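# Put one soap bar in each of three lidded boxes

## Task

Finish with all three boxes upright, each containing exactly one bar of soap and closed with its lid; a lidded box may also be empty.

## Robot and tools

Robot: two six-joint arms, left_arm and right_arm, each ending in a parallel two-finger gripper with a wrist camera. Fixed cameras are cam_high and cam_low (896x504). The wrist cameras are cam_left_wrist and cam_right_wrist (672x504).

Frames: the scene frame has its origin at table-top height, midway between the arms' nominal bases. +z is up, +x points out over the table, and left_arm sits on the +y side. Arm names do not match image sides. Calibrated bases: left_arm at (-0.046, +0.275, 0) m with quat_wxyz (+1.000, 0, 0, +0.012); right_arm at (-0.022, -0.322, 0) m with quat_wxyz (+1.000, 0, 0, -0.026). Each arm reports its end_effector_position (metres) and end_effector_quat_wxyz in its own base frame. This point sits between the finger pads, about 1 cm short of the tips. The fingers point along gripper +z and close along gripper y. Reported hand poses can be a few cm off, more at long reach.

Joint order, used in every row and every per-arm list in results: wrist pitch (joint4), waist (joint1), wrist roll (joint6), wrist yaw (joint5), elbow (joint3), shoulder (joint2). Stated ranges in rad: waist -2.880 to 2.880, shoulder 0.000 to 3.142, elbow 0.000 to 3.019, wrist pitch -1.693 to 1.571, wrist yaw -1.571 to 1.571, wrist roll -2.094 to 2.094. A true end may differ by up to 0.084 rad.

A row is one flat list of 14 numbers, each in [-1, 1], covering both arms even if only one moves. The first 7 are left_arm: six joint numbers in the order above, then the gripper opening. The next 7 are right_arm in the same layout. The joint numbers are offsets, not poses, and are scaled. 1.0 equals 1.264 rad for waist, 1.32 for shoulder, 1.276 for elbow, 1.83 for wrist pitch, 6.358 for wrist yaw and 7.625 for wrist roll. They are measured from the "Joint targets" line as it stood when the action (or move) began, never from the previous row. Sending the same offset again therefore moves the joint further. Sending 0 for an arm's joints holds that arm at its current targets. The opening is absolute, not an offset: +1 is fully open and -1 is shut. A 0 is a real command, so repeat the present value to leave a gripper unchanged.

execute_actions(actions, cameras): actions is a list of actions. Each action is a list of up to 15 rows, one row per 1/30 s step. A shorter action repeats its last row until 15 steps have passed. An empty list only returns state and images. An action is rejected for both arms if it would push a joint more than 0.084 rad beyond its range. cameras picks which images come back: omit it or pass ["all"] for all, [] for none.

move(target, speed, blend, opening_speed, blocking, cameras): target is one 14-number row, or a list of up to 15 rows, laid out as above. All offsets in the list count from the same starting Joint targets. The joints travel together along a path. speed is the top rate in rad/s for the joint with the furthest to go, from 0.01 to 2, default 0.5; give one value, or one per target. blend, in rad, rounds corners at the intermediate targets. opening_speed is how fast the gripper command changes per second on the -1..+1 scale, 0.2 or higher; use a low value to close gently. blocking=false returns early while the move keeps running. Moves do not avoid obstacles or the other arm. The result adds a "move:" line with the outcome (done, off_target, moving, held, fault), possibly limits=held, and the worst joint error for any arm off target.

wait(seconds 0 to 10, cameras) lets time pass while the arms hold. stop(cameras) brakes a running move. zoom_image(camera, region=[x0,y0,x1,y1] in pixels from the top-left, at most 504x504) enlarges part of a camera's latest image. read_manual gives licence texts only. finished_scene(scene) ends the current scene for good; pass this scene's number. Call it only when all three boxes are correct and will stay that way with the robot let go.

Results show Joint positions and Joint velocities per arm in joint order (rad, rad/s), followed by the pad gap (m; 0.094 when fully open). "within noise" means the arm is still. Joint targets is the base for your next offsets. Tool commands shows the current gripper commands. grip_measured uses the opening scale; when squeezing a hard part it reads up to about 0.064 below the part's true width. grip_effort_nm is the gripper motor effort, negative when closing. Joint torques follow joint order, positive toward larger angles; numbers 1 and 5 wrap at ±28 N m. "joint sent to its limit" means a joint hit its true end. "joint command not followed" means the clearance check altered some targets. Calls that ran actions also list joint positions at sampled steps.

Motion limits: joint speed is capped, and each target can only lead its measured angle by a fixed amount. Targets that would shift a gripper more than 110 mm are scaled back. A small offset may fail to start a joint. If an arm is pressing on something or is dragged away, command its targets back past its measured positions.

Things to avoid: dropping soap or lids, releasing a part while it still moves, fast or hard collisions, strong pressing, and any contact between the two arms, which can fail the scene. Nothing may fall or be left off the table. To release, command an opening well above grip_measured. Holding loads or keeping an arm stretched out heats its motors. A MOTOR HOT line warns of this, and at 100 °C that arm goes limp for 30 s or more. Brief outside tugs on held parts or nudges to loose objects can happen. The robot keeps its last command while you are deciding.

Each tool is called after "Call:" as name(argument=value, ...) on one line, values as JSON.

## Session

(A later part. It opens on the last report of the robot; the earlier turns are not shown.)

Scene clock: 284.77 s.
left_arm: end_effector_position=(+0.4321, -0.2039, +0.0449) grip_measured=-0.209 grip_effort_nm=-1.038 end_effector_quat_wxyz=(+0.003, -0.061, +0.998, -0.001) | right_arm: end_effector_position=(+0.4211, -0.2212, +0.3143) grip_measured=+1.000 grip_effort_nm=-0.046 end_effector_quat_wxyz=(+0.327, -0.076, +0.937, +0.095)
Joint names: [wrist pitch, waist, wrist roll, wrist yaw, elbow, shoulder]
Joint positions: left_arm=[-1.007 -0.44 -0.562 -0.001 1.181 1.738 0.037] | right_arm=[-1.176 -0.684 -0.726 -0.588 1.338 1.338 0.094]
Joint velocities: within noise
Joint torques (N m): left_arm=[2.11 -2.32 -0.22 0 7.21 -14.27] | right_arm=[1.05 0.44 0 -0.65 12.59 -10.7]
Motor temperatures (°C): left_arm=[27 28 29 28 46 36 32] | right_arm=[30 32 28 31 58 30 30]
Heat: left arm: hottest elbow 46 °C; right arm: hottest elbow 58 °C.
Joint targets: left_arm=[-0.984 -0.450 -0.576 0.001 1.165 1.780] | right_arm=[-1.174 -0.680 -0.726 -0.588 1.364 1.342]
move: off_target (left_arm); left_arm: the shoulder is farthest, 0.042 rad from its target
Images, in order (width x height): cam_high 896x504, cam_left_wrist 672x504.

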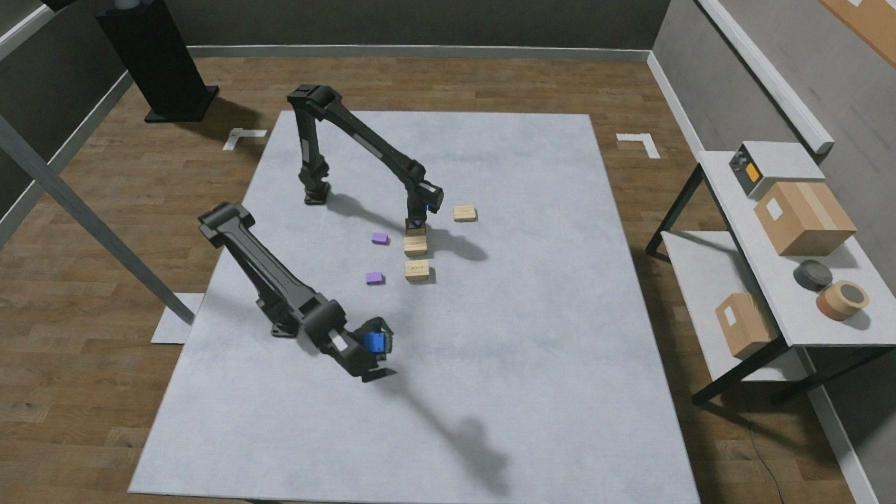

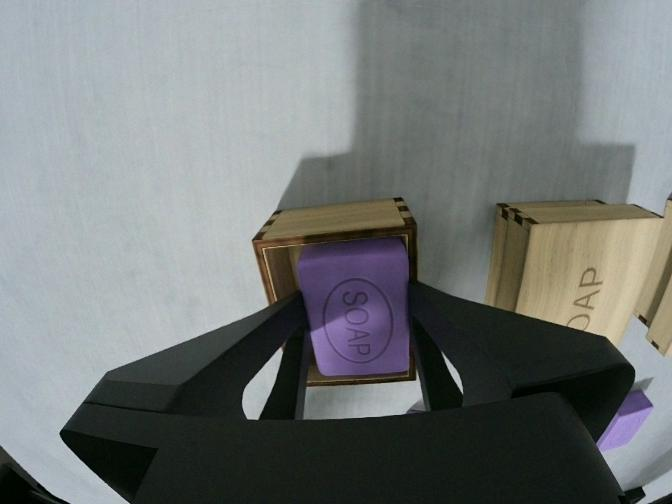

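Call:
move(target=[[-0.0454,0,0,0,0.0619,-0.0644,-0.35,0,0,0,0,0,0,1],[-0.0454,0.0261,0.0049,0,0.0619,-0.0644,-0.35,0,0,0,0,0,0,1]], speed=0.1, cameras=["cam_left_wrist","cam_high"])

Call:
zoom_image(camera="cam_high", region=[380, 190, 440, 250])

Scene clock: 298.37 s.
left_arm: end_effector_position=(+0.4319, -0.1969, +0.0614) grip_measured=-0.209 grip_effort_nm=-1.033 end_effector_quat_wxyz=(+0.000, -0.064, +0.998, +0.001) | right_arm: end_effector_position=(+0.4211, -0.2212, +0.3143) grip_measured=+1.000 grip_effort_nm=-0.051 end_effector_quat_wxyz=(+0.327, -0.076, +0.937, +0.095)
Joint names: [wrist pitch, waist, wrist roll, wrist yaw, elbow, shoulder]
Joint positions: left_arm=[-1.055 -0.427 -0.554 -0.001 1.197 1.713 0.037] | right_arm=[-1.176 -0.684 -0.726 -0.588 1.338 1.338 0.094]
Joint velocities: within noise
Joint torques (N m): left_arm=[0.59 -0.85 0.09 -0.02 13.16 -19.43] | right_arm=[1.06 0.44 -0.01 -0.65 12.59 -10.7]
Motor temperatures (°C): left_arm=[27 28 29 28 45 36 32] | right_arm=[30 32 28 31 58 30 30]
Heat: left arm: hottest elbow 45 °C; right arm: hottest elbow 58 °C.
Joint targets: left_arm=[-1.067 -0.417 -0.539 0.001 1.244 1.695] | right_arm=[-1.174 -0.680 -0.726 -0.588 1.364 1.342]
move: off_target (left_arm); left_arm: the elbow is farthest, 0.047 rad from its target
Images, in order (width x height): cam_high 896x504, cam_left_wrist 672x504.

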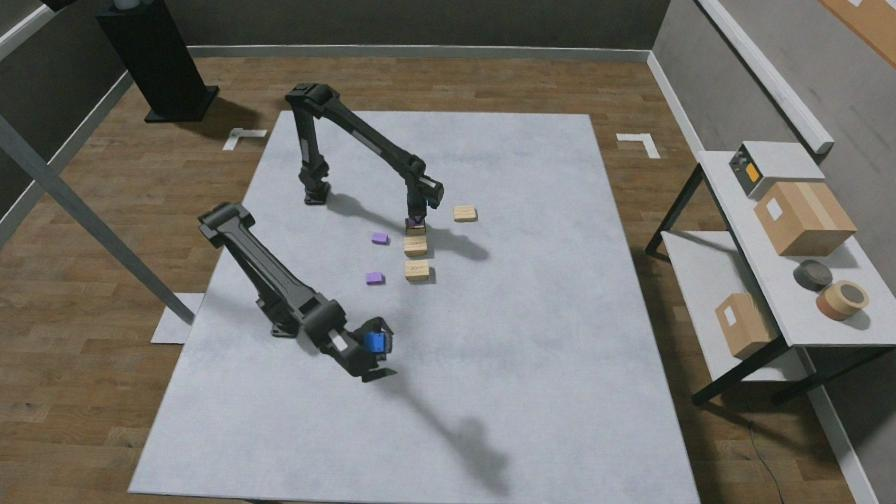

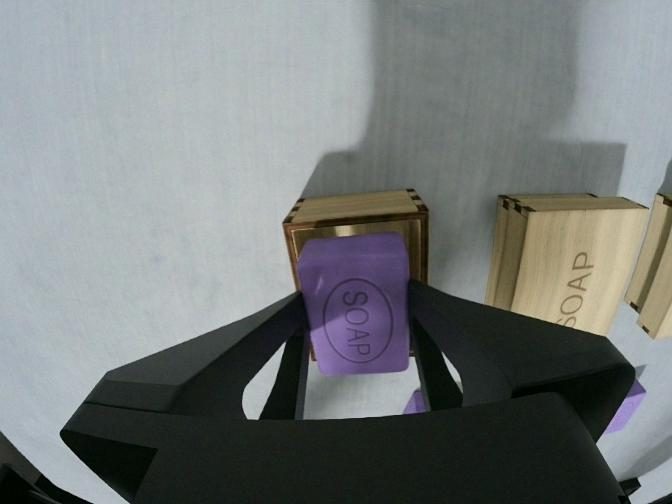

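Scaled by 8.400 from the camera's 896x504 image, which has a finer 1280x720 frame.

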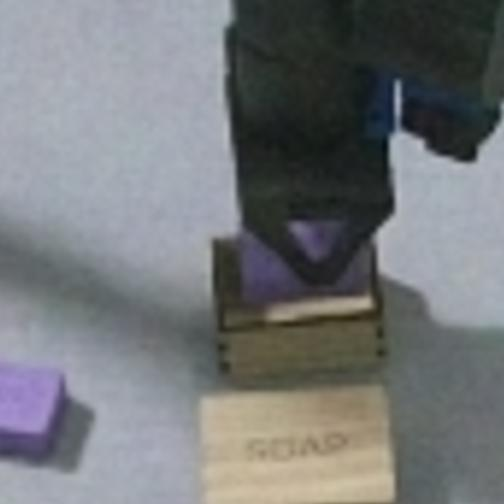

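Call:
move(target=[0.0246,-0.0316,-0.007,0,-0.0611,0.019,-0.35,0,0,0,0,0,0,1], speed=0.08, cameras=["cam_left_wrist","cam_high"])

Call:
zoom_image(camera="cam_high", region=[380, 190, 440, 250])

Scene clock: 318.30 s.
left_arm: end_effector_position=(+0.4239, -0.2035, +0.0541) grip_measured=-0.209 grip_effort_nm=-1.043 end_effector_quat_wxyz=(+0.000, -0.065, +0.998, +0.001) | right_arm: end_effector_position=(+0.4211, -0.2212, +0.3143) grip_measured=+1.000 grip_effort_nm=-0.051 end_effector_quat_wxyz=(+0.327, -0.076, +0.937, +0.095)
Joint names: [wrist pitch, waist, wrist roll, wrist yaw, elbow, shoulder]
Joint positions: left_arm=[-1.034 -0.447 -0.578 -0.001 1.175 1.713 0.037] | right_arm=[-1.176 -0.684 -0.726 -0.588 1.338 1.338 0.094]
Joint velocities: within noise
Joint torques (N m): left_arm=[1.63 -2.37 -0.22 -0.02 7.95 -16.97] | right_arm=[1.06 0.44 -0.01 -0.65 12.59 -10.7]
Motor temperatures (°C): left_arm=[27 28 29 28 46 37 32] | right_arm=[30 32 28 31 58 30 30]
Heat: left arm: hottest elbow 46 °C; right arm: hottest elbow 58 °C.
Joint targets: left_arm=[-1.022 -0.457 -0.593 0.001 1.166 1.720] | right_arm=[-1.174 -0.680 -0.726 -0.588 1.364 1.342]
move: done
Images, in order (width x height): cam_high 896x504, cam_left_wrist 672x504.

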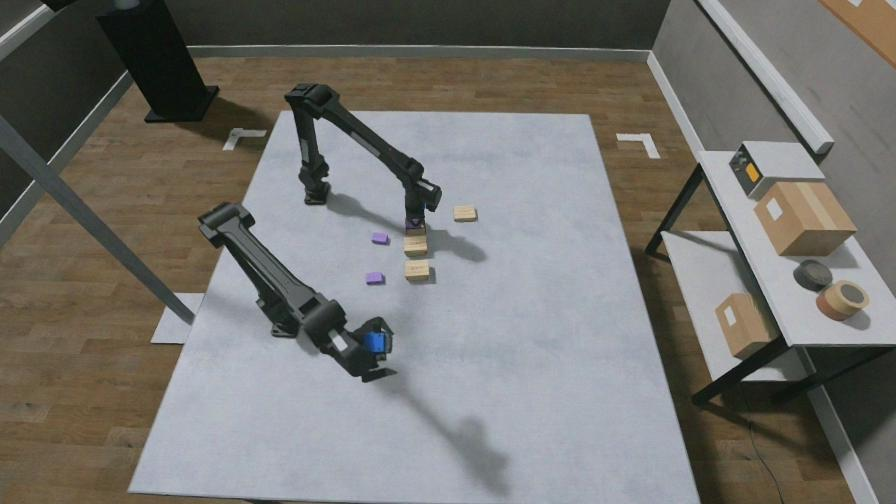

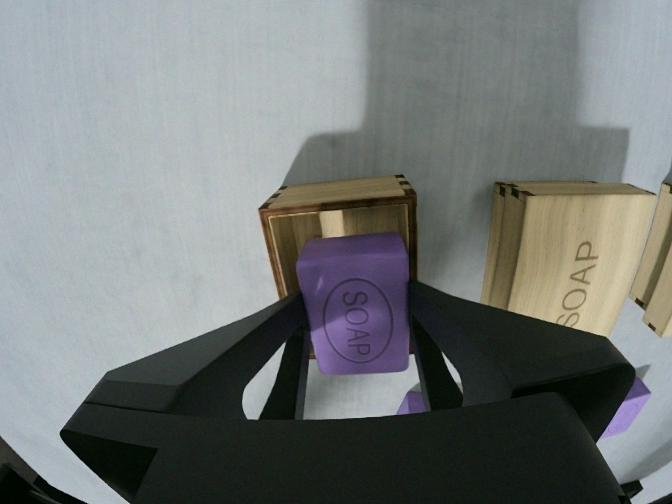

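Scaled by 8.400 from the camera's 896x504 image, which has a finer 1280x720 frame.

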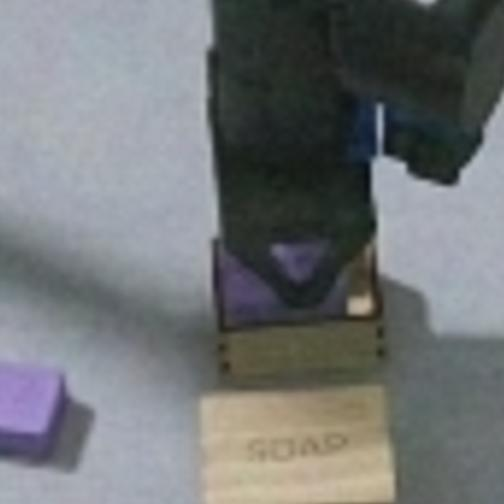

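Call:
move(target=[0.0328,0,0,0,-0.0125,0.047,-0.35,0,0,0,0,0,0,1], speed=0.05, cameras=["cam_left_wrist","cam_high"])

Call:
zoom_image(camera="cam_high", region=[380, 190, 440, 250])

Scene clock: 337.00 s.
left_arm: end_effector_position=(+0.4304, -0.2068, +0.0448) grip_measured=-0.209 grip_effort_nm=-1.038 end_effector_quat_wxyz=(+0.010, -0.066, +0.998, -0.006) | right_arm: end_effector_position=(+0.4211, -0.2212, +0.3143) grip_measured=+1.000 grip_effort_nm=-0.051 end_effector_quat_wxyz=(+0.327, -0.076, +0.937, +0.095)
Joint names: [wrist pitch, waist, wrist roll, wrist yaw, elbow, shoulder]
Joint positions: left_arm=[-0.986 -0.447 -0.578 0 1.167 1.728 0.037] | right_arm=[-1.176 -0.684 -0.726 -0.588 1.338 1.338 0.094]
Joint velocities: within noise
Joint torques (N m): left_arm=[2.02 -2.49 -0.22 -0.06 7.13 -12.92] | right_arm=[1.06 0.44 -0.01 -0.64 12.59 -10.7]
Motor temperatures (°C): left_arm=[27 28 29 28 45 37 33] | right_arm=[30 32 28 31 58 30 30]
Heat: left arm: hottest elbow 45 °C; right arm: hottest elbow 58 °C.
Joint targets: left_arm=[-0.962 -0.457 -0.592 0.001 1.150 1.782] | right_arm=[-1.174 -0.680 -0.726 -0.588 1.364 1.342]
move: off_target (left_arm); left_arm: the shoulder is farthest, 0.054 rad from its target
Images, in order (width x height): cam_high 896x504, cam_left_wrist 672x504.

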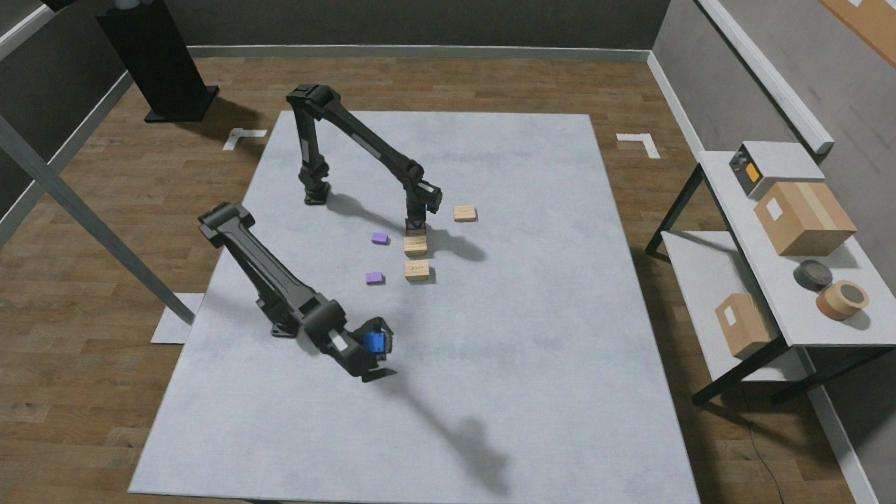

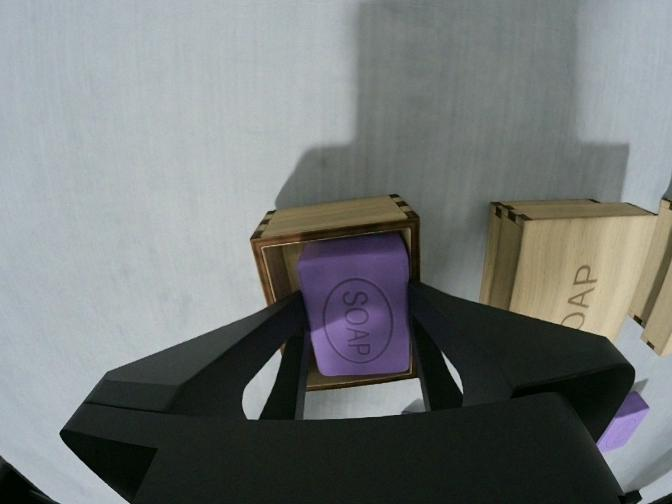

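Scaled by 8.400 from the camera's 896x504 image, which has a finer 1280x720 frame.

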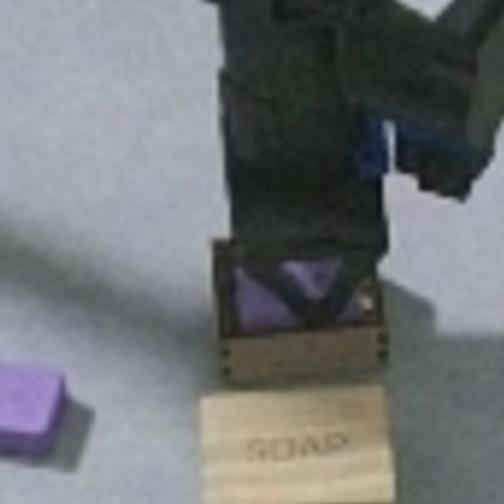

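Call:
move(target=[[-0.0574,0,0,0,0.0737,-0.0659,-0.35,0,0,0,0,0,0,1],[-0.0574,0.0222,-0.0067,0,0.0737,-0.0659,-0.35,0,0,0,0,0,0,1],[-0.0328,0.0222,-0.0067,0,0.0125,-0.044,-0.35,0,0,0,0,0,0,1]], speed=0.1, cameras=["cam_left_wrist"])

Scene clock: 367.57 s.
left_arm: end_effector_position=(+0.4249, -0.2008, +0.0534) grip_measured=-0.209 grip_effort_nm=-1.033 end_effector_quat_wxyz=(-0.001, -0.094, +0.996, +0.001) | right_arm: end_effector_position=(+0.4211, -0.2212, +0.3143) grip_measured=+1.000 grip_effort_nm=-0.051 end_effector_quat_wxyz=(+0.327, -0.076, +0.937, +0.095)
Joint names: [wrist pitch, waist, wrist roll, wrist yaw, elbow, shoulder]
Joint positions: left_arm=[-1.034 -0.44 -0.629 0 1.174 1.714 0.037] | right_arm=[-1.176 -0.684 -0.726 -0.588 1.338 1.338 0.094]
Joint velocities: within noise
Joint torques (N m): left_arm=[1.68 -0.79 -0.23 -0.06 7.97 -16.79] | right_arm=[1.03 0.44 0 -0.65 12.57 -10.75]
Motor temperatures (°C): left_arm=[27 28 29 28 45 35 33] | right_arm=[30 32 28 31 58 30 30]
Heat: left arm: hottest elbow 45 °C; right arm: hottest elbow 58 °C.
Joint targets: left_arm=[-1.022 -0.429 -0.643 0.001 1.166 1.724] | right_arm=[-1.174 -0.680 -0.726 -0.588 1.364 1.342]
move: done
Images, in order (width x height): cam_left_wrist 672x504.

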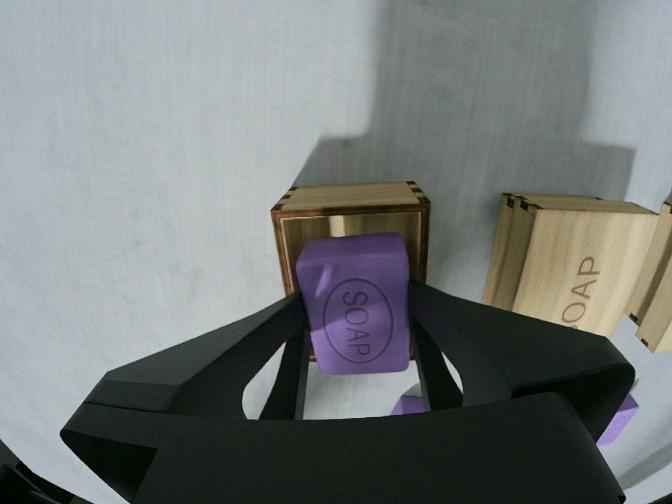

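Call:
move(target=[0.0328,0,0,0,-0.0125,0.044,-0.35,0,0,0,0,0,0,1], speed=0.05, cameras=["cam_left_wrist","cam_high"])

Call:
zoom_image(camera="cam_high", region=[380, 190, 440, 250])

Scene clock: 376.47 s.
left_arm: end_effector_position=(+0.4288, -0.2024, +0.0300) grip_measured=-0.209 grip_effort_nm=-1.048 end_effector_quat_wxyz=(+0.000, -0.095, +0.996, +0.000) | right_arm: end_effector_position=(+0.4211, -0.2212, +0.3143) grip_measured=+1.000 grip_effort_nm=-0.046 end_effector_quat_wxyz=(+0.327, -0.076, +0.937, +0.095)
Joint names: [wrist pitch, waist, wrist roll, wrist yaw, elbow, shoulder]
Joint positions: left_arm=[-0.975 -0.44 -0.63 0 1.159 1.755 0.037] | right_arm=[-1.176 -0.684 -0.726 -0.588 1.338 1.338 0.094]
Joint velocities: within noise
Joint torques (N m): left_arm=[1.63 -0.67 -0.22 -0.06 7.56 -15.62] | right_arm=[1.06 0.38 -0.01 -0.64 12.59 -10.7]
Motor temperatures (°C): left_arm=[27 28 29 28 44 35 33] | right_arm=[30 32 28 31 58 30 30]
Heat: left arm: hottest elbow 44 °C; right arm: hottest elbow 58 °C.
Joint targets: left_arm=[-0.961 -0.429 -0.644 0.001 1.150 1.782] | right_arm=[-1.174 -0.680 -0.726 -0.588 1.364 1.342]
move: done
Images, in order (width x height): cam_high 896x504, cam_left_wrist 672x504.

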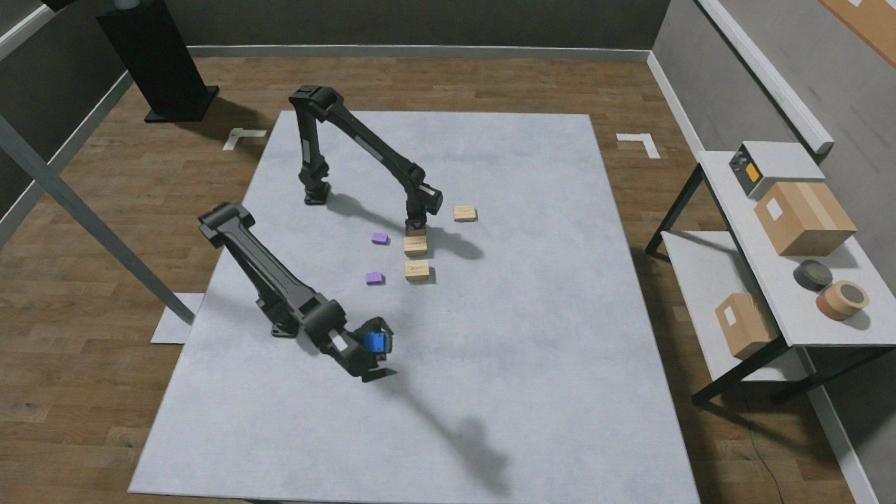

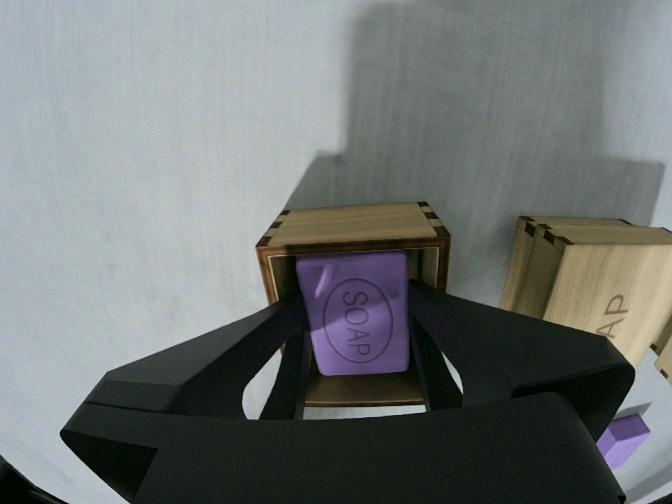

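Scaled by 8.400 from the camera's 896x504 image, which has a finer 1280x720 frame.

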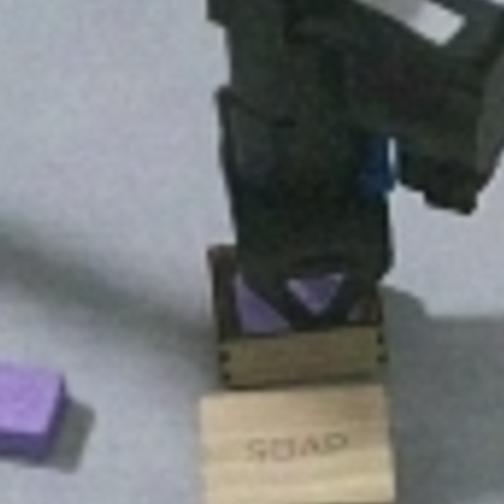

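Call:
move(target=[[0,0,0,0,0,0.003,-0.35,0,0,0,0,0,0,1],[0,0,0,0,0,0.003,-0.17,0,0,0,0,0,0,1],[0,0,0,0,0,0.003,-0.12,0,0,0,0,0,0,1]], speed=0.05, opening_speed=0.2, cameras=[])

Call:
move(target=[[-0.013,0,0,0,0.043,-0.0227,-0.12,0,0,0,0,0,0,1],[-0.058,0,0,0,0.0737,-0.0689,-0.12,0,0,0,0,0,0,1],[-0.129,0,0,0,0.1607,-0.1167,1,0,0,0,0,0,0,1]], speed=0.15, cameras=["cam_left_wrist"])

Scene clock: 394.83 s.
left_arm: end_effector_position=(+0.4286, -0.2023, +0.0290) grip_measured=-0.141 grip_effort_nm=1.101 end_effector_quat_wxyz=(-0.001, -0.095, +0.996, +0.001) | right_arm: end_effector_position=(+0.4211, -0.2212, +0.3143) grip_measured=+1.000 grip_effort_nm=-0.056 end_effector_quat_wxyz=(+0.327, -0.076, +0.937, +0.095)
Joint names: [wrist pitch, waist, wrist roll, wrist yaw, elbow, shoulder]
Joint positions: left_arm=[-0.975 -0.44 -0.63 0 1.159 1.758 0.04] | right_arm=[-1.176 -0.684 -0.726 -0.588 1.338 1.338 0.094]
Joint velocities: within noise
Joint torques (N m): left_arm=[1.62 -0.73 -0.23 -0.06 7.57 -15.44] | right_arm=[1.06 0.38 0 -0.65 12.59 -10.7]
Motor temperatures (°C): left_arm=[27 28 29 28 43 36 33] | right_arm=[30 32 28 31 58 30 30]
Heat: left arm: hottest elbow 43 °C; right arm: hottest elbow 58 °C.
Joint targets: left_arm=[-0.962 -0.429 -0.644 0.001 1.150 1.786] | right_arm=[-1.174 -0.680 -0.726 -0.588 1.364 1.342]
move: done
No camera images: "cameras" was empty.

Scene clock: 397.73 s.
left_arm: end_effector_position=(+0.4409, -0.2081, +0.1260) grip_measured=-0.135 grip_effort_nm=1.243 end_effector_quat_wxyz=(+0.015, -0.095, +0.995, -0.009) | right_arm: end_effector_position=(+0.4211, -0.2212, +0.3143) grip_measured=+1.000 grip_effort_nm=-0.061 end_effector_quat_wxyz=(+0.327, -0.076, +0.937, +0.095)
Joint names: [wrist pitch, waist, wrist roll, wrist yaw, elbow, shoulder]
Joint positions: left_arm=[-1.186 -0.44 -0.63 0 1.302 1.652 0.041] | right_arm=[-1.176 -0.684 -0.726 -0.588 1.338 1.338 0.094]
Joint velocities: within noise
Joint torques (N m): left_arm=[0.65 -0.73 -0.22 -0.05 14.48 -19.37] | right_arm=[1.06 0.38 -0.01 -0.65 12.59 -10.7]
Motor temperatures (°C): left_arm=[27 28 29 28 43 36 33] | right_arm=[30 32 28 31 58 30 30]
Heat: left arm: hottest elbow 43 °C; right arm: hottest elbow 58 °C.
Joint targets: left_arm=[-1.198 -0.429 -0.644 0.001 1.355 1.632] | right_arm=[-1.174 -0.680 -0.726 -0.588 1.364 1.342]
move: off_target (left_arm); target 3's new numbers were sent with left_arm's elbow 0.053 rad from that target; left_arm: the elbow is farthest, 0.053 rad from its target
Images, in order (width x height): cam_left_wrist 672x504.

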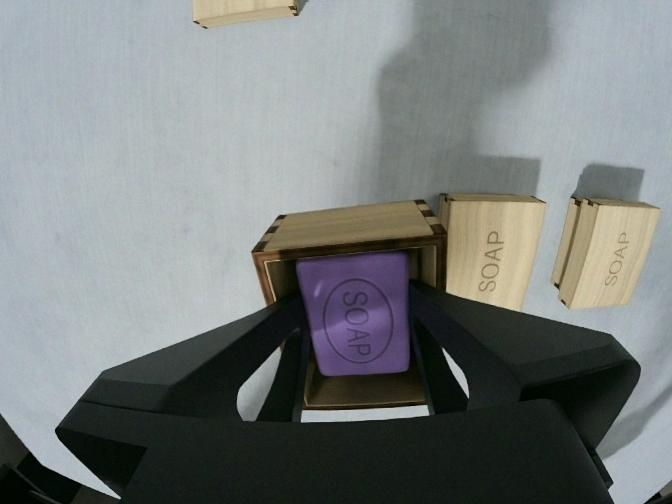

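Call:
move(target=[[0.0973,0,0,0,-0.132,0.083,1,0,0,0,0,0,0,1],[0.1283,0,0,0,-0.1585,0.1125,1,0,0,0,0,0,0,1]], speed=[0.15,0.05], blend=0.01, cameras=["cam_left_wrist","cam_low","cam_high"])

Call:
zoom_image(camera="cam_low", region=[480, 230, 600, 330])

Scene clock: 411.13 s.
left_arm: end_effector_position=(+0.4290, -0.2025, +0.0297) grip_measured=-0.135 grip_effort_nm=1.238 end_effector_quat_wxyz=(+0.000, -0.095, +0.996, +0.000) | right_arm: end_effector_position=(+0.4211, -0.2212, +0.3143) grip_measured=+1.000 grip_effort_nm=-0.056 end_effector_quat_wxyz=(+0.327, -0.076, +0.937, +0.095)
Joint names: [wrist pitch, waist, wrist roll, wrist yaw, elbow, shoulder]
Joint positions: left_arm=[-0.975 -0.44 -0.63 0 1.16 1.757 0.041] | right_arm=[-1.176 -0.684 -0.726 -0.588 1.338 1.338 0.094]
Joint velocities: within noise
Joint torques (N m): left_arm=[1.5 -0.73 -0.22 -0.06 7.72 -15.62] | right_arm=[1.06 0.5 -0.01 -0.65 12.57 -10.64]
Motor temperatures (°C): left_arm=[27 28 29 28 47 37 33] | right_arm=[30 32 28 31 58 30 30]
Heat: left arm: hottest elbow 47 °C; right arm: hottest elbow 58 °C.
Joint targets: left_arm=[-0.963 -0.429 -0.644 0.001 1.153 1.781] | right_arm=[-1.174 -0.680 -0.726 -0.588 1.364 1.342]
move: done
Images, in order (width x height): cam_high 896x504, cam_low 896x504, cam_left_wrist 672x504.

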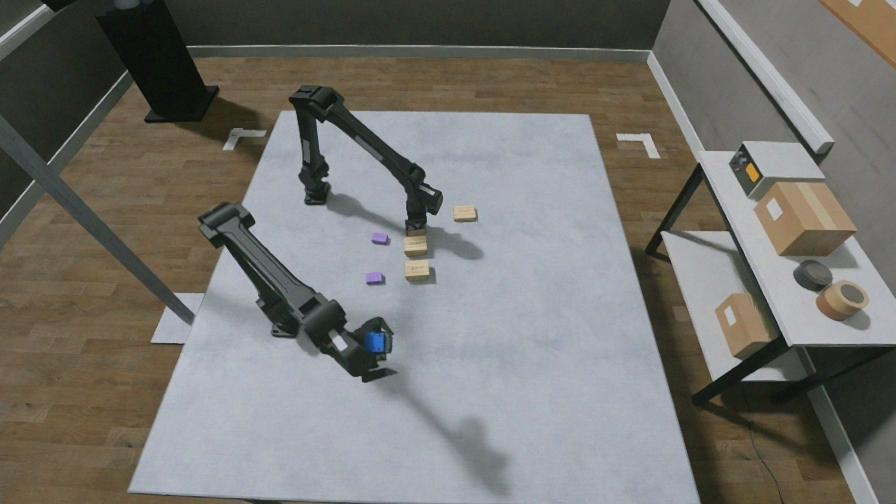

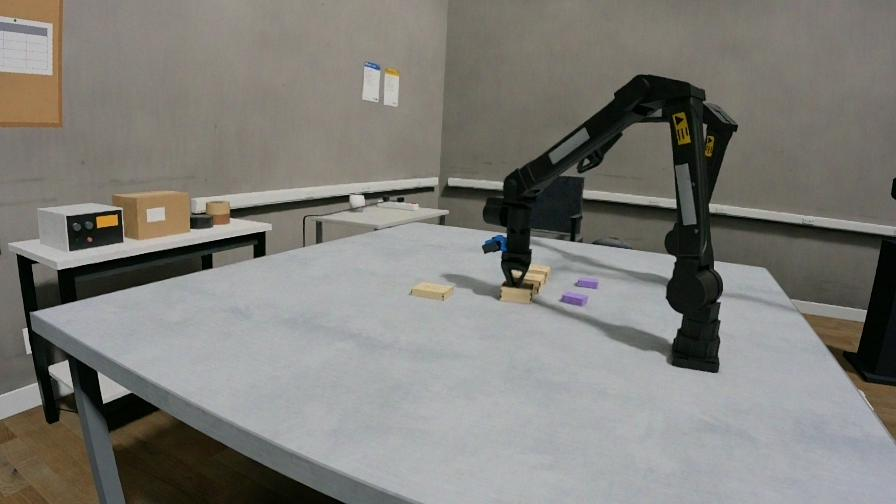

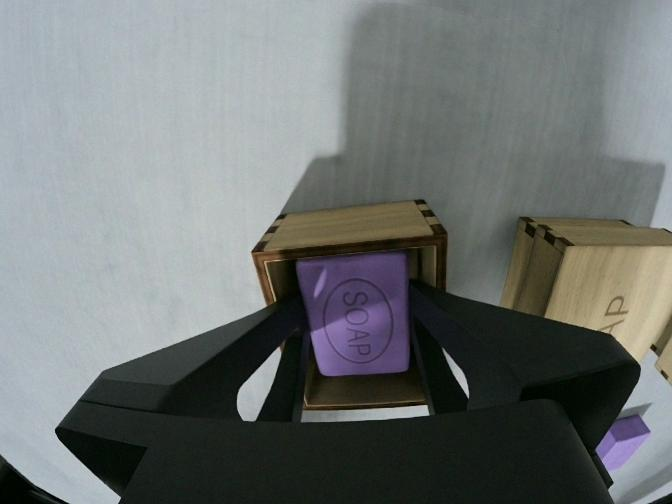

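Scaled by 4.200 from the camera's 896x504 image, which has a finer 1280x720 frame.

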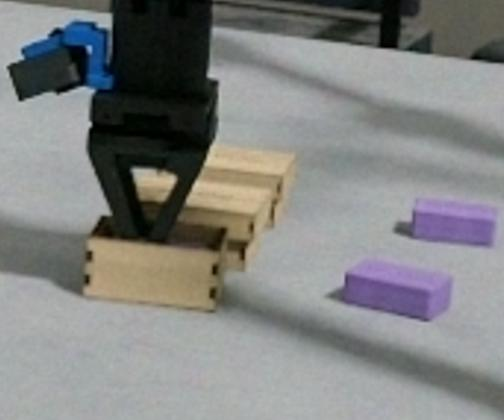

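Call:
move(target=[0,0,0,0,0,0.002,-0.172,0,0,0,0,0,0,1], speed=0.05, opening_speed=0.2, cameras=["cam_left_wrist"])

Call:
move(target=[[-0.013,0,0,0,0.043,-0.0227,-0.172,0,0,0,0,0,0,1],[-0.058,0,0,0,0.0737,-0.0659,-0.172,0,0,0,0,0,0,1]], speed=0.1, cameras=["cam_left_wrist"])

Scene clock: 425.70 s.
left_arm: end_effector_position=(+0.4290, -0.2025, +0.0292) grip_measured=-0.168 grip_effort_nm=-0.115 end_effector_quat_wxyz=(-0.001, -0.095, +0.996, +0.001) | right_arm: end_effector_position=(+0.4211, -0.2212, +0.3143) grip_measured=+1.000 grip_effort_nm=-0.046 end_effector_quat_wxyz=(+0.327, -0.076, +0.937, +0.095)
Joint names: [wrist pitch, waist, wrist roll, wrist yaw, elbow, shoulder]
Joint positions: left_arm=[-0.975 -0.44 -0.63 0 1.16 1.758 0.039] | right_arm=[-1.176 -0.684 -0.726 -0.588 1.338 1.338 0.094]
Joint velocities: within noise
Joint torques (N m): left_arm=[1.57 -0.79 -0.22 -0.06 7.71 -15.79] | right_arm=[1.05 0.44 -0.01 -0.64 12.57 -10.7]
Motor temperatures (°C): left_arm=[27 28 29 28 46 37 34] | right_arm=[30 32 28 31 59 30 30]
Heat: left arm: hottest elbow 46 °C; right arm: hottest elbow 59 °C.
Joint targets: left_arm=[-0.963 -0.429 -0.644 0.001 1.153 1.783] | right_arm=[-1.174 -0.680 -0.726 -0.588 1.364 1.342]
move: done
Images, in order (width x height): cam_left_wrist 672x504.

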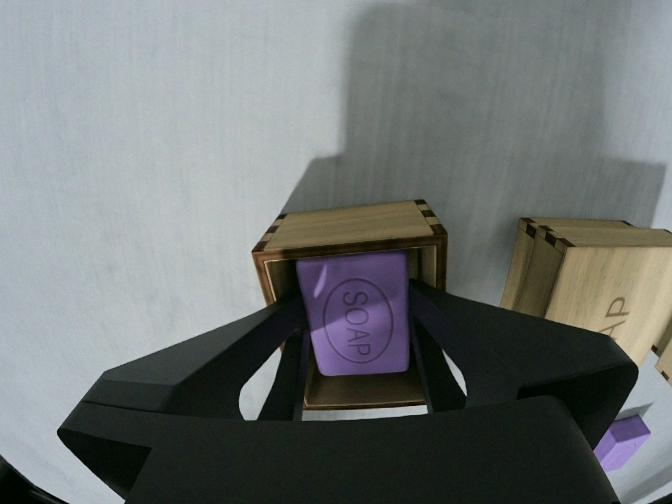

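Scene clock: 427.57 s.
left_arm: end_effector_position=(+0.4287, -0.2023, +0.0596) grip_measured=-0.169 grip_effort_nm=-0.139 end_effector_quat_wxyz=(-0.003, -0.095, +0.996, +0.002) | right_arm: end_effector_position=(+0.4211, -0.2212, +0.3143) grip_measured=+1.000 grip_effort_nm=-0.051 end_effector_quat_wxyz=(+0.327, -0.076, +0.937, +0.095)
Joint names: [wrist pitch, waist, wrist roll, wrist yaw, elbow, shoulder]
Joint positions: left_arm=[-1.057 -0.44 -0.63 0 1.197 1.717 0.039] | right_arm=[-1.176 -0.684 -0.726 -0.588 1.338 1.338 0.094]
Joint velocities: within noise
Joint torques (N m): left_arm=[0.59 -0.79 -0.22 -0.06 13.39 -19.96] | right_arm=[1.06 0.44 -0.01 -0.64 12.57 -10.7]
Motor temperatures (°C): left_arm=[27 28 29 28 46 37 33] | right_arm=[30 32 28 31 59 30 30]
Heat: left arm: hottest elbow 46 °C; right arm: hottest elbow 59 °C.
Joint targets: left_arm=[-1.069 -0.429 -0.644 0.001 1.247 1.696] | right_arm=[-1.174 -0.680 -0.726 -0.588 1.364 1.342]
move: off_target (left_arm); left_arm: the elbow is farthest, 0.050 rad from its target
Images, in order (width x height): cam_left_wrist 672x504.

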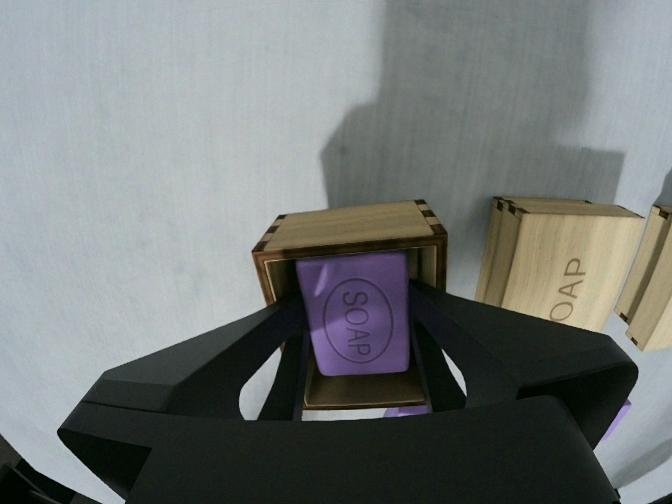

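Call:
move(target=[[0.0579,0,0,0,-0.0737,0.0659,-0.172,0,0,0,0,0,0,1],[0.0579,0,0,0,-0.0737,0.0659,-0.35,0,0,0,0,0,0,1],[0.045,0,0,0,-0.0307,0.0432,-0.35,0,0,0,0,0,0,1],[0.0326,0,0,0,-0.0207,0.0332,-0.35,0,0,0,0,0,0,1]], speed=0.08, opening_speed=0.3, cameras=["cam_left_wrist"])

Scene clock: 447.13 s.
left_arm: end_effector_position=(+0.4289, -0.2024, +0.0326) grip_measured=-0.209 grip_effort_nm=-1.038 end_effector_quat_wxyz=(-0.006, -0.095, +0.995, +0.004) | right_arm: end_effector_position=(+0.4211, -0.2212, +0.3143) grip_measured=+1.000 grip_effort_nm=-0.056 end_effector_quat_wxyz=(+0.327, -0.076, +0.937, +0.095)
Joint names: [wrist pitch, waist, wrist roll, wrist yaw, elbow, shoulder]
Joint positions: left_arm=[-0.998 -0.44 -0.63 0 1.173 1.759 0.037] | right_arm=[-1.176 -0.684 -0.726 -0.588 1.338 1.338 0.094]
Joint velocities: within noise
Joint torques (N m): left_arm=[0.5 -0.79 -0.22 -0.06 12.83 -19.9] | right_arm=[1.06 0.5 -0.01 -0.65 12.57 -10.7]
Motor temperatures (°C): left_arm=[27 28 29 28 46 38 32] | right_arm=[30 32 28 31 59 30 30]
Heat: left arm: hottest elbow 46 °C; right arm: hottest elbow 59 °C.
Joint targets: left_arm=[-1.010 -0.429 -0.644 0.001 1.221 1.740] | right_arm=[-1.174 -0.680 -0.726 -0.588 1.364 1.342]
move: off_target (left_arm); left_arm: the elbow is farthest, 0.048 rad from its target
Images, in order (width x height): cam_left_wrist 672x504.

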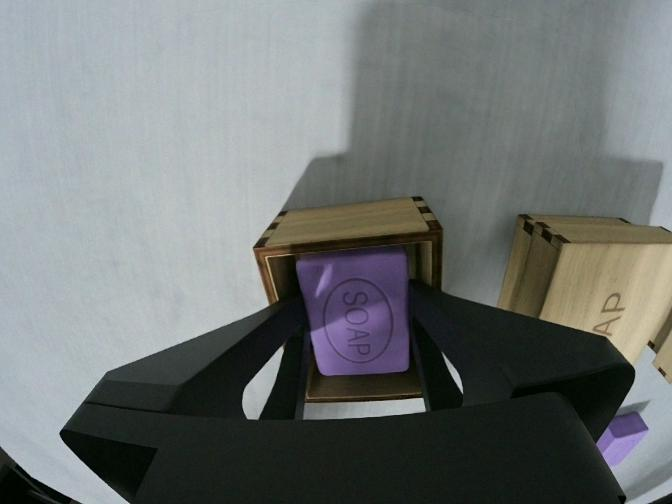

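Call:
move(target=[[-0.0095,0,0,0,0.006,-0.0082,-0.35,0,0,0,0,0,0,1],[-0.0095,0,0,0,0.006,-0.0082,-0.18,0,0,0,0,0,0,1]], speed=0.08, opening_speed=0.2, cameras=["cam_left_wrist"])

Call:
move(target=[-0.02,0,0,0,0.017,-0.018,-0.18,0,0,0,0,0,0,1], speed=0.08, cameras=["cam_left_wrist","cam_high"])

Scene clock: 471.67 s.
left_arm: end_effector_position=(+0.4287, -0.2023, +0.0387) grip_measured=-0.177 grip_effort_nm=-0.203 end_effector_quat_wxyz=(-0.007, -0.095, +0.995, +0.004) | right_arm: end_effector_position=(+0.4211, -0.2212, +0.3143) grip_measured=+1.000 grip_effort_nm=-0.051 end_effector_quat_wxyz=(+0.327, -0.076, +0.937, +0.095)
Joint names: [wrist pitch, waist, wrist roll, wrist yaw, elbow, shoulder]
Joint positions: left_arm=[-1.015 -0.44 -0.63 0 1.18 1.751 0.039] | right_arm=[-1.176 -0.684 -0.726 -0.588 1.338 1.338 0.094]
Joint velocities: within noise
Joint torques (N m): left_arm=[0.59 -0.73 -0.22 -0.06 12.96 -20.07] | right_arm=[1.06 0.44 -0.01 -0.64 12.57 -10.7]
Motor temperatures (°C): left_arm=[27 28 29 28 51 39 33] | right_arm=[30 32 28 31 59 30 30]
Heat: left arm: hottest elbow 51 °C; right arm: hottest elbow 59 °C.
Joint targets: left_arm=[-1.027 -0.429 -0.644 0.001 1.228 1.729] | right_arm=[-1.174 -0.680 -0.726 -0.588 1.364 1.342]
move: off_target (left_arm); target 2's new numbers were sent with left_arm's elbow 0.049 rad from that target; left_arm: the elbow is farthest, 0.049 rad from its target
Images, in order (width x height): cam_left_wrist 672x504.

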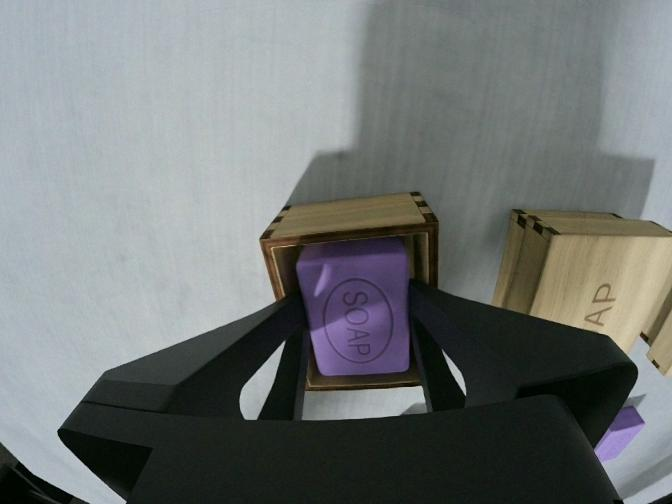

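Scene clock: 472.57 s.
left_arm: end_effector_position=(+0.4313, -0.2036, +0.0576) grip_measured=-0.177 grip_effort_nm=-0.193 end_effector_quat_wxyz=(-0.002, -0.095, +0.995, +0.001) | right_arm: end_effector_position=(+0.4211, -0.2212, +0.3143) grip_measured=+1.000 grip_effort_nm=-0.046 end_effector_quat_wxyz=(+0.327, -0.076, +0.937, +0.095)
Joint names: [wrist pitch, waist, wrist roll, wrist yaw, elbow, shoulder]
Joint positions: left_arm=[-1.052 -0.44 -0.63 0 1.202 1.725 0.039] | right_arm=[-1.176 -0.684 -0.726 -0.588 1.338 1.338 0.094]
Joint velocities: within noise
Joint torques (N m): left_arm=[0.58 -0.73 -0.22 -0.06 13.29 -19.55] | right_arm=[1.05 0.44 -0.01 -0.64 12.57 -10.7]
Motor temperatures (°C): left_arm=[27 28 29 28 51 39 33] | right_arm=[30 32 28 31 59 30 30]
Heat: left arm: hottest elbow 51 °C; right arm: hottest elbow 59 °C.
Joint targets: left_arm=[-1.063 -0.429 -0.644 0.001 1.250 1.706] | right_arm=[-1.174 -0.680 -0.726 -0.588 1.364 1.342]
move: off_target (left_arm); left_arm: the elbow is farthest, 0.048 rad from its target
Images, in order (width x height): cam_high 896x504, cam_left_wrist 672x504.

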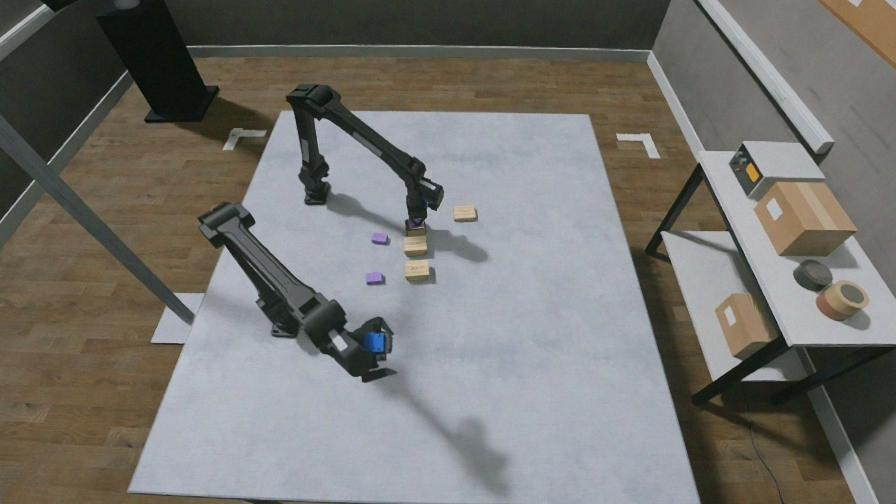

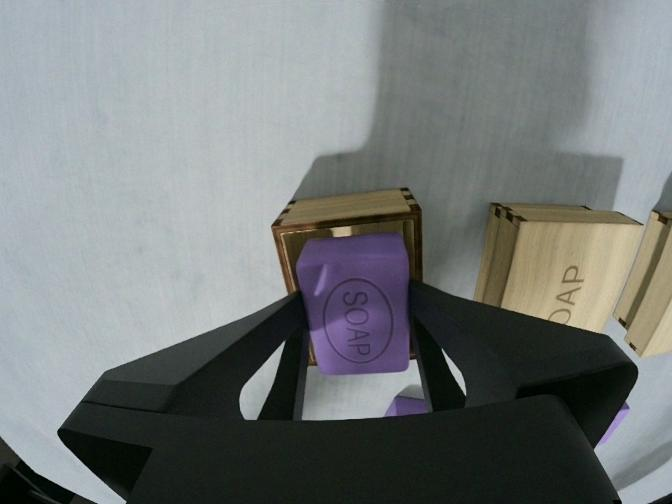

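Call:
move(target=[[0.0481,0,0,0,-0.0745,0.05,-0.18,0,0,0,0,0,0,1],[0.0481,0,0,0,-0.0745,0.05,-0.13,0,0,0,0,0,0,1],[0.0481,0,0,0,-0.0745,0.05,-0.10,0,0,0,0,0,0,1]], speed=0.06, opening_speed=0.2, cameras=["cam_left_wrist"])

Call:
move(target=[[-0.013,0,0,0,0.043,-0.0227,-0.10,0,0,0,0,0,0,1],[-0.04,0,0,0,0.061,-0.0477,-0.10,0,0,0,0,0,0,1]], speed=0.08, cameras=["cam_left_wrist"])

Scene clock: 493.80 s.
left_arm: end_effector_position=(+0.4283, -0.2021, +0.0349) grip_measured=-0.111 grip_effort_nm=0.579 end_effector_quat_wxyz=(+0.000, -0.095, +0.996, +0.000) | right_arm: end_effector_position=(+0.4211, -0.2212, +0.3143) grip_measured=+1.000 grip_effort_nm=-0.056 end_effector_quat_wxyz=(+0.327, -0.076, +0.937, +0.095)
Joint names: [wrist pitch, waist, wrist roll, wrist yaw, elbow, shoulder]
Joint positions: left_arm=[-0.988 -0.44 -0.63 0 1.163 1.747 0.042] | right_arm=[-1.176 -0.684 -0.726 -0.588 1.338 1.338 0.094]
Joint velocities: within noise
Joint torques (N m): left_arm=[1.59 -0.67 -0.22 -0.05 7.73 -15.79] | right_arm=[1.06 0.44 -0.01 -0.64 12.57 -10.7]
Motor temperatures (°C): left_arm=[27 28 29 28 51 38 32] | right_arm=[30 32 28 31 59 30 30]
Heat: left arm: hottest elbow 51 °C; right arm: hottest elbow 59 °C.
Joint targets: left_arm=[-0.975 -0.429 -0.644 0.001 1.155 1.772] | right_arm=[-1.174 -0.680 -0.726 -0.588 1.364 1.342]
move: done
Images, in order (width x height): cam_left_wrist 672x504.

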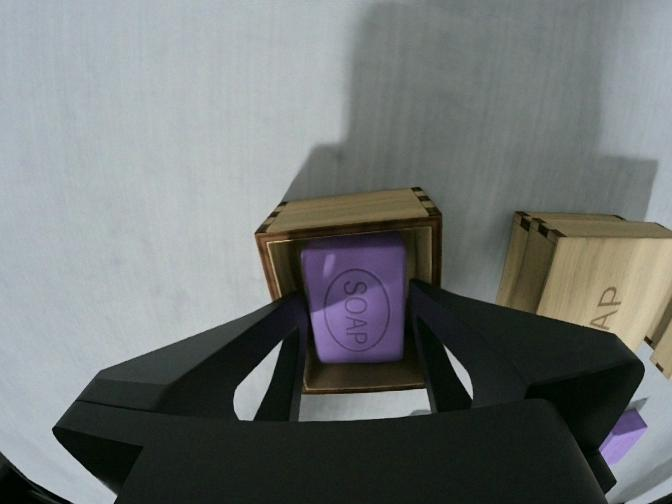

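Scene clock: 495.60 s.
left_arm: end_effector_position=(+0.4267, -0.2014, +0.0489) grip_measured=-0.111 grip_effort_nm=0.579 end_effector_quat_wxyz=(-0.006, -0.095, +0.995, +0.004) | right_arm: end_effector_position=(+0.4211, -0.2212, +0.3143) grip_measured=+1.000 grip_effort_nm=-0.051 end_effector_quat_wxyz=(+0.327, -0.076, +0.937, +0.095)
Joint names: [wrist pitch, waist, wrist roll, wrist yaw, elbow, shoulder]
Joint positions: left_arm=[-1.037 -0.44 -0.63 0 1.183 1.73 0.042] | right_arm=[-1.176 -0.684 -0.726 -0.588 1.338 1.338 0.094]
Joint velocities: within noise
Joint torques (N m): left_arm=[0.66 -0.73 -0.22 -0.06 13.2 -19.6] | right_arm=[1.05 0.44 -0.01 -0.65 12.57 -10.64]
Motor temperatures (°C): left_arm=[27 28 29 28 51 38 32] | right_arm=[30 32 28 31 59 30 30]
Heat: left arm: hottest elbow 51 °C; right arm: hottest elbow 59 °C.
Joint targets: left_arm=[-1.048 -0.429 -0.644 0.001 1.233 1.709] | right_arm=[-1.174 -0.680 -0.726 -0.588 1.364 1.342]
move: off_target (left_arm); left_arm: the elbow is farthest, 0.050 rad from its target
Images, in order (width x height): cam_left_wrist 672x504.

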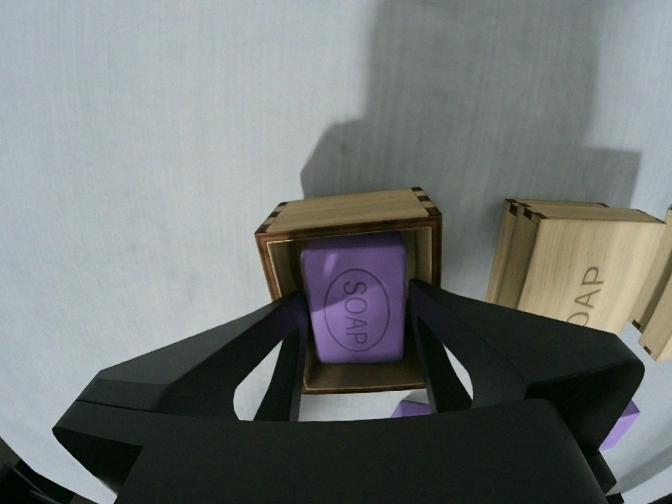

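Call:
move(target=[[0.04,0,0,0,-0.061,0.0477,-0.10,0,0,0,0,0,0,1],[0.04,0,0,0,-0.061,0.0477,-0.145,0,0,0,0,0,0,1],[0.027,0,0,0,-0.018,0.025,-0.145,0,0,0,0,0,0,1],[0.01,0,0,0,-0.01,0.012,-0.145,0,0,0,0,0,0,1]], speed=0.06, opening_speed=0.2, cameras=["cam_left_wrist"])

Scene clock: 509.53 s.
left_arm: end_effector_position=(+0.4257, -0.2009, +0.0395) grip_measured=-0.142 grip_effort_nm=-0.144 end_effector_quat_wxyz=(-0.008, -0.095, +0.995, +0.005) | right_arm: end_effector_position=(+0.4211, -0.2212, +0.3143) grip_measured=+1.000 grip_effort_nm=-0.042 end_effector_quat_wxyz=(+0.327, -0.076, +0.937, +0.095)
Joint names: [wrist pitch, waist, wrist roll, wrist yaw, elbow, shoulder]
Joint positions: left_arm=[-1.018 -0.44 -0.63 0 1.173 1.744 0.04] | right_arm=[-1.176 -0.684 -0.726 -0.588 1.338 1.338 0.094]
Joint velocities: within noise
Joint torques (N m): left_arm=[0.55 -0.73 -0.21 -0.06 12.81 -19.9] | right_arm=[1.06 0.44 -0.01 -0.64 12.56 -10.64]
Motor temperatures (°C): left_arm=[27 28 29 28 52 39 32] | right_arm=[30 32 28 31 59 30 30]
Heat: left arm: hottest elbow 52 °C; right arm: hottest elbow 59 °C.
Joint targets: left_arm=[-1.030 -0.429 -0.644 0.001 1.220 1.725] | right_arm=[-1.174 -0.680 -0.726 -0.588 1.364 1.342]
move: off_target (left_arm); left_arm: the elbow is farthest, 0.047 rad from its target
Images, in order (width x height): cam_left_wrist 672x504.

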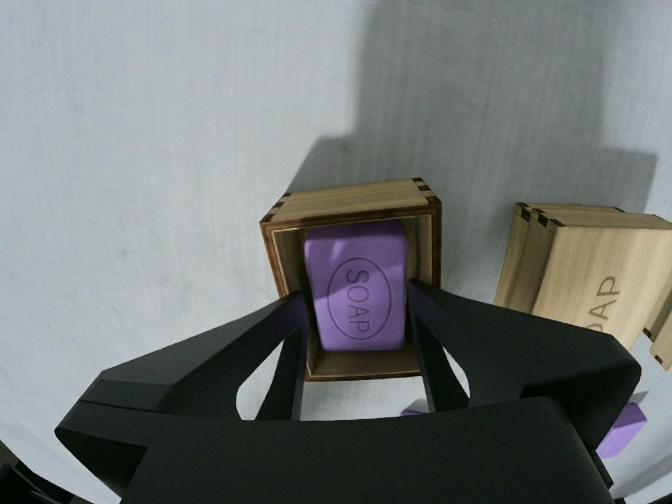

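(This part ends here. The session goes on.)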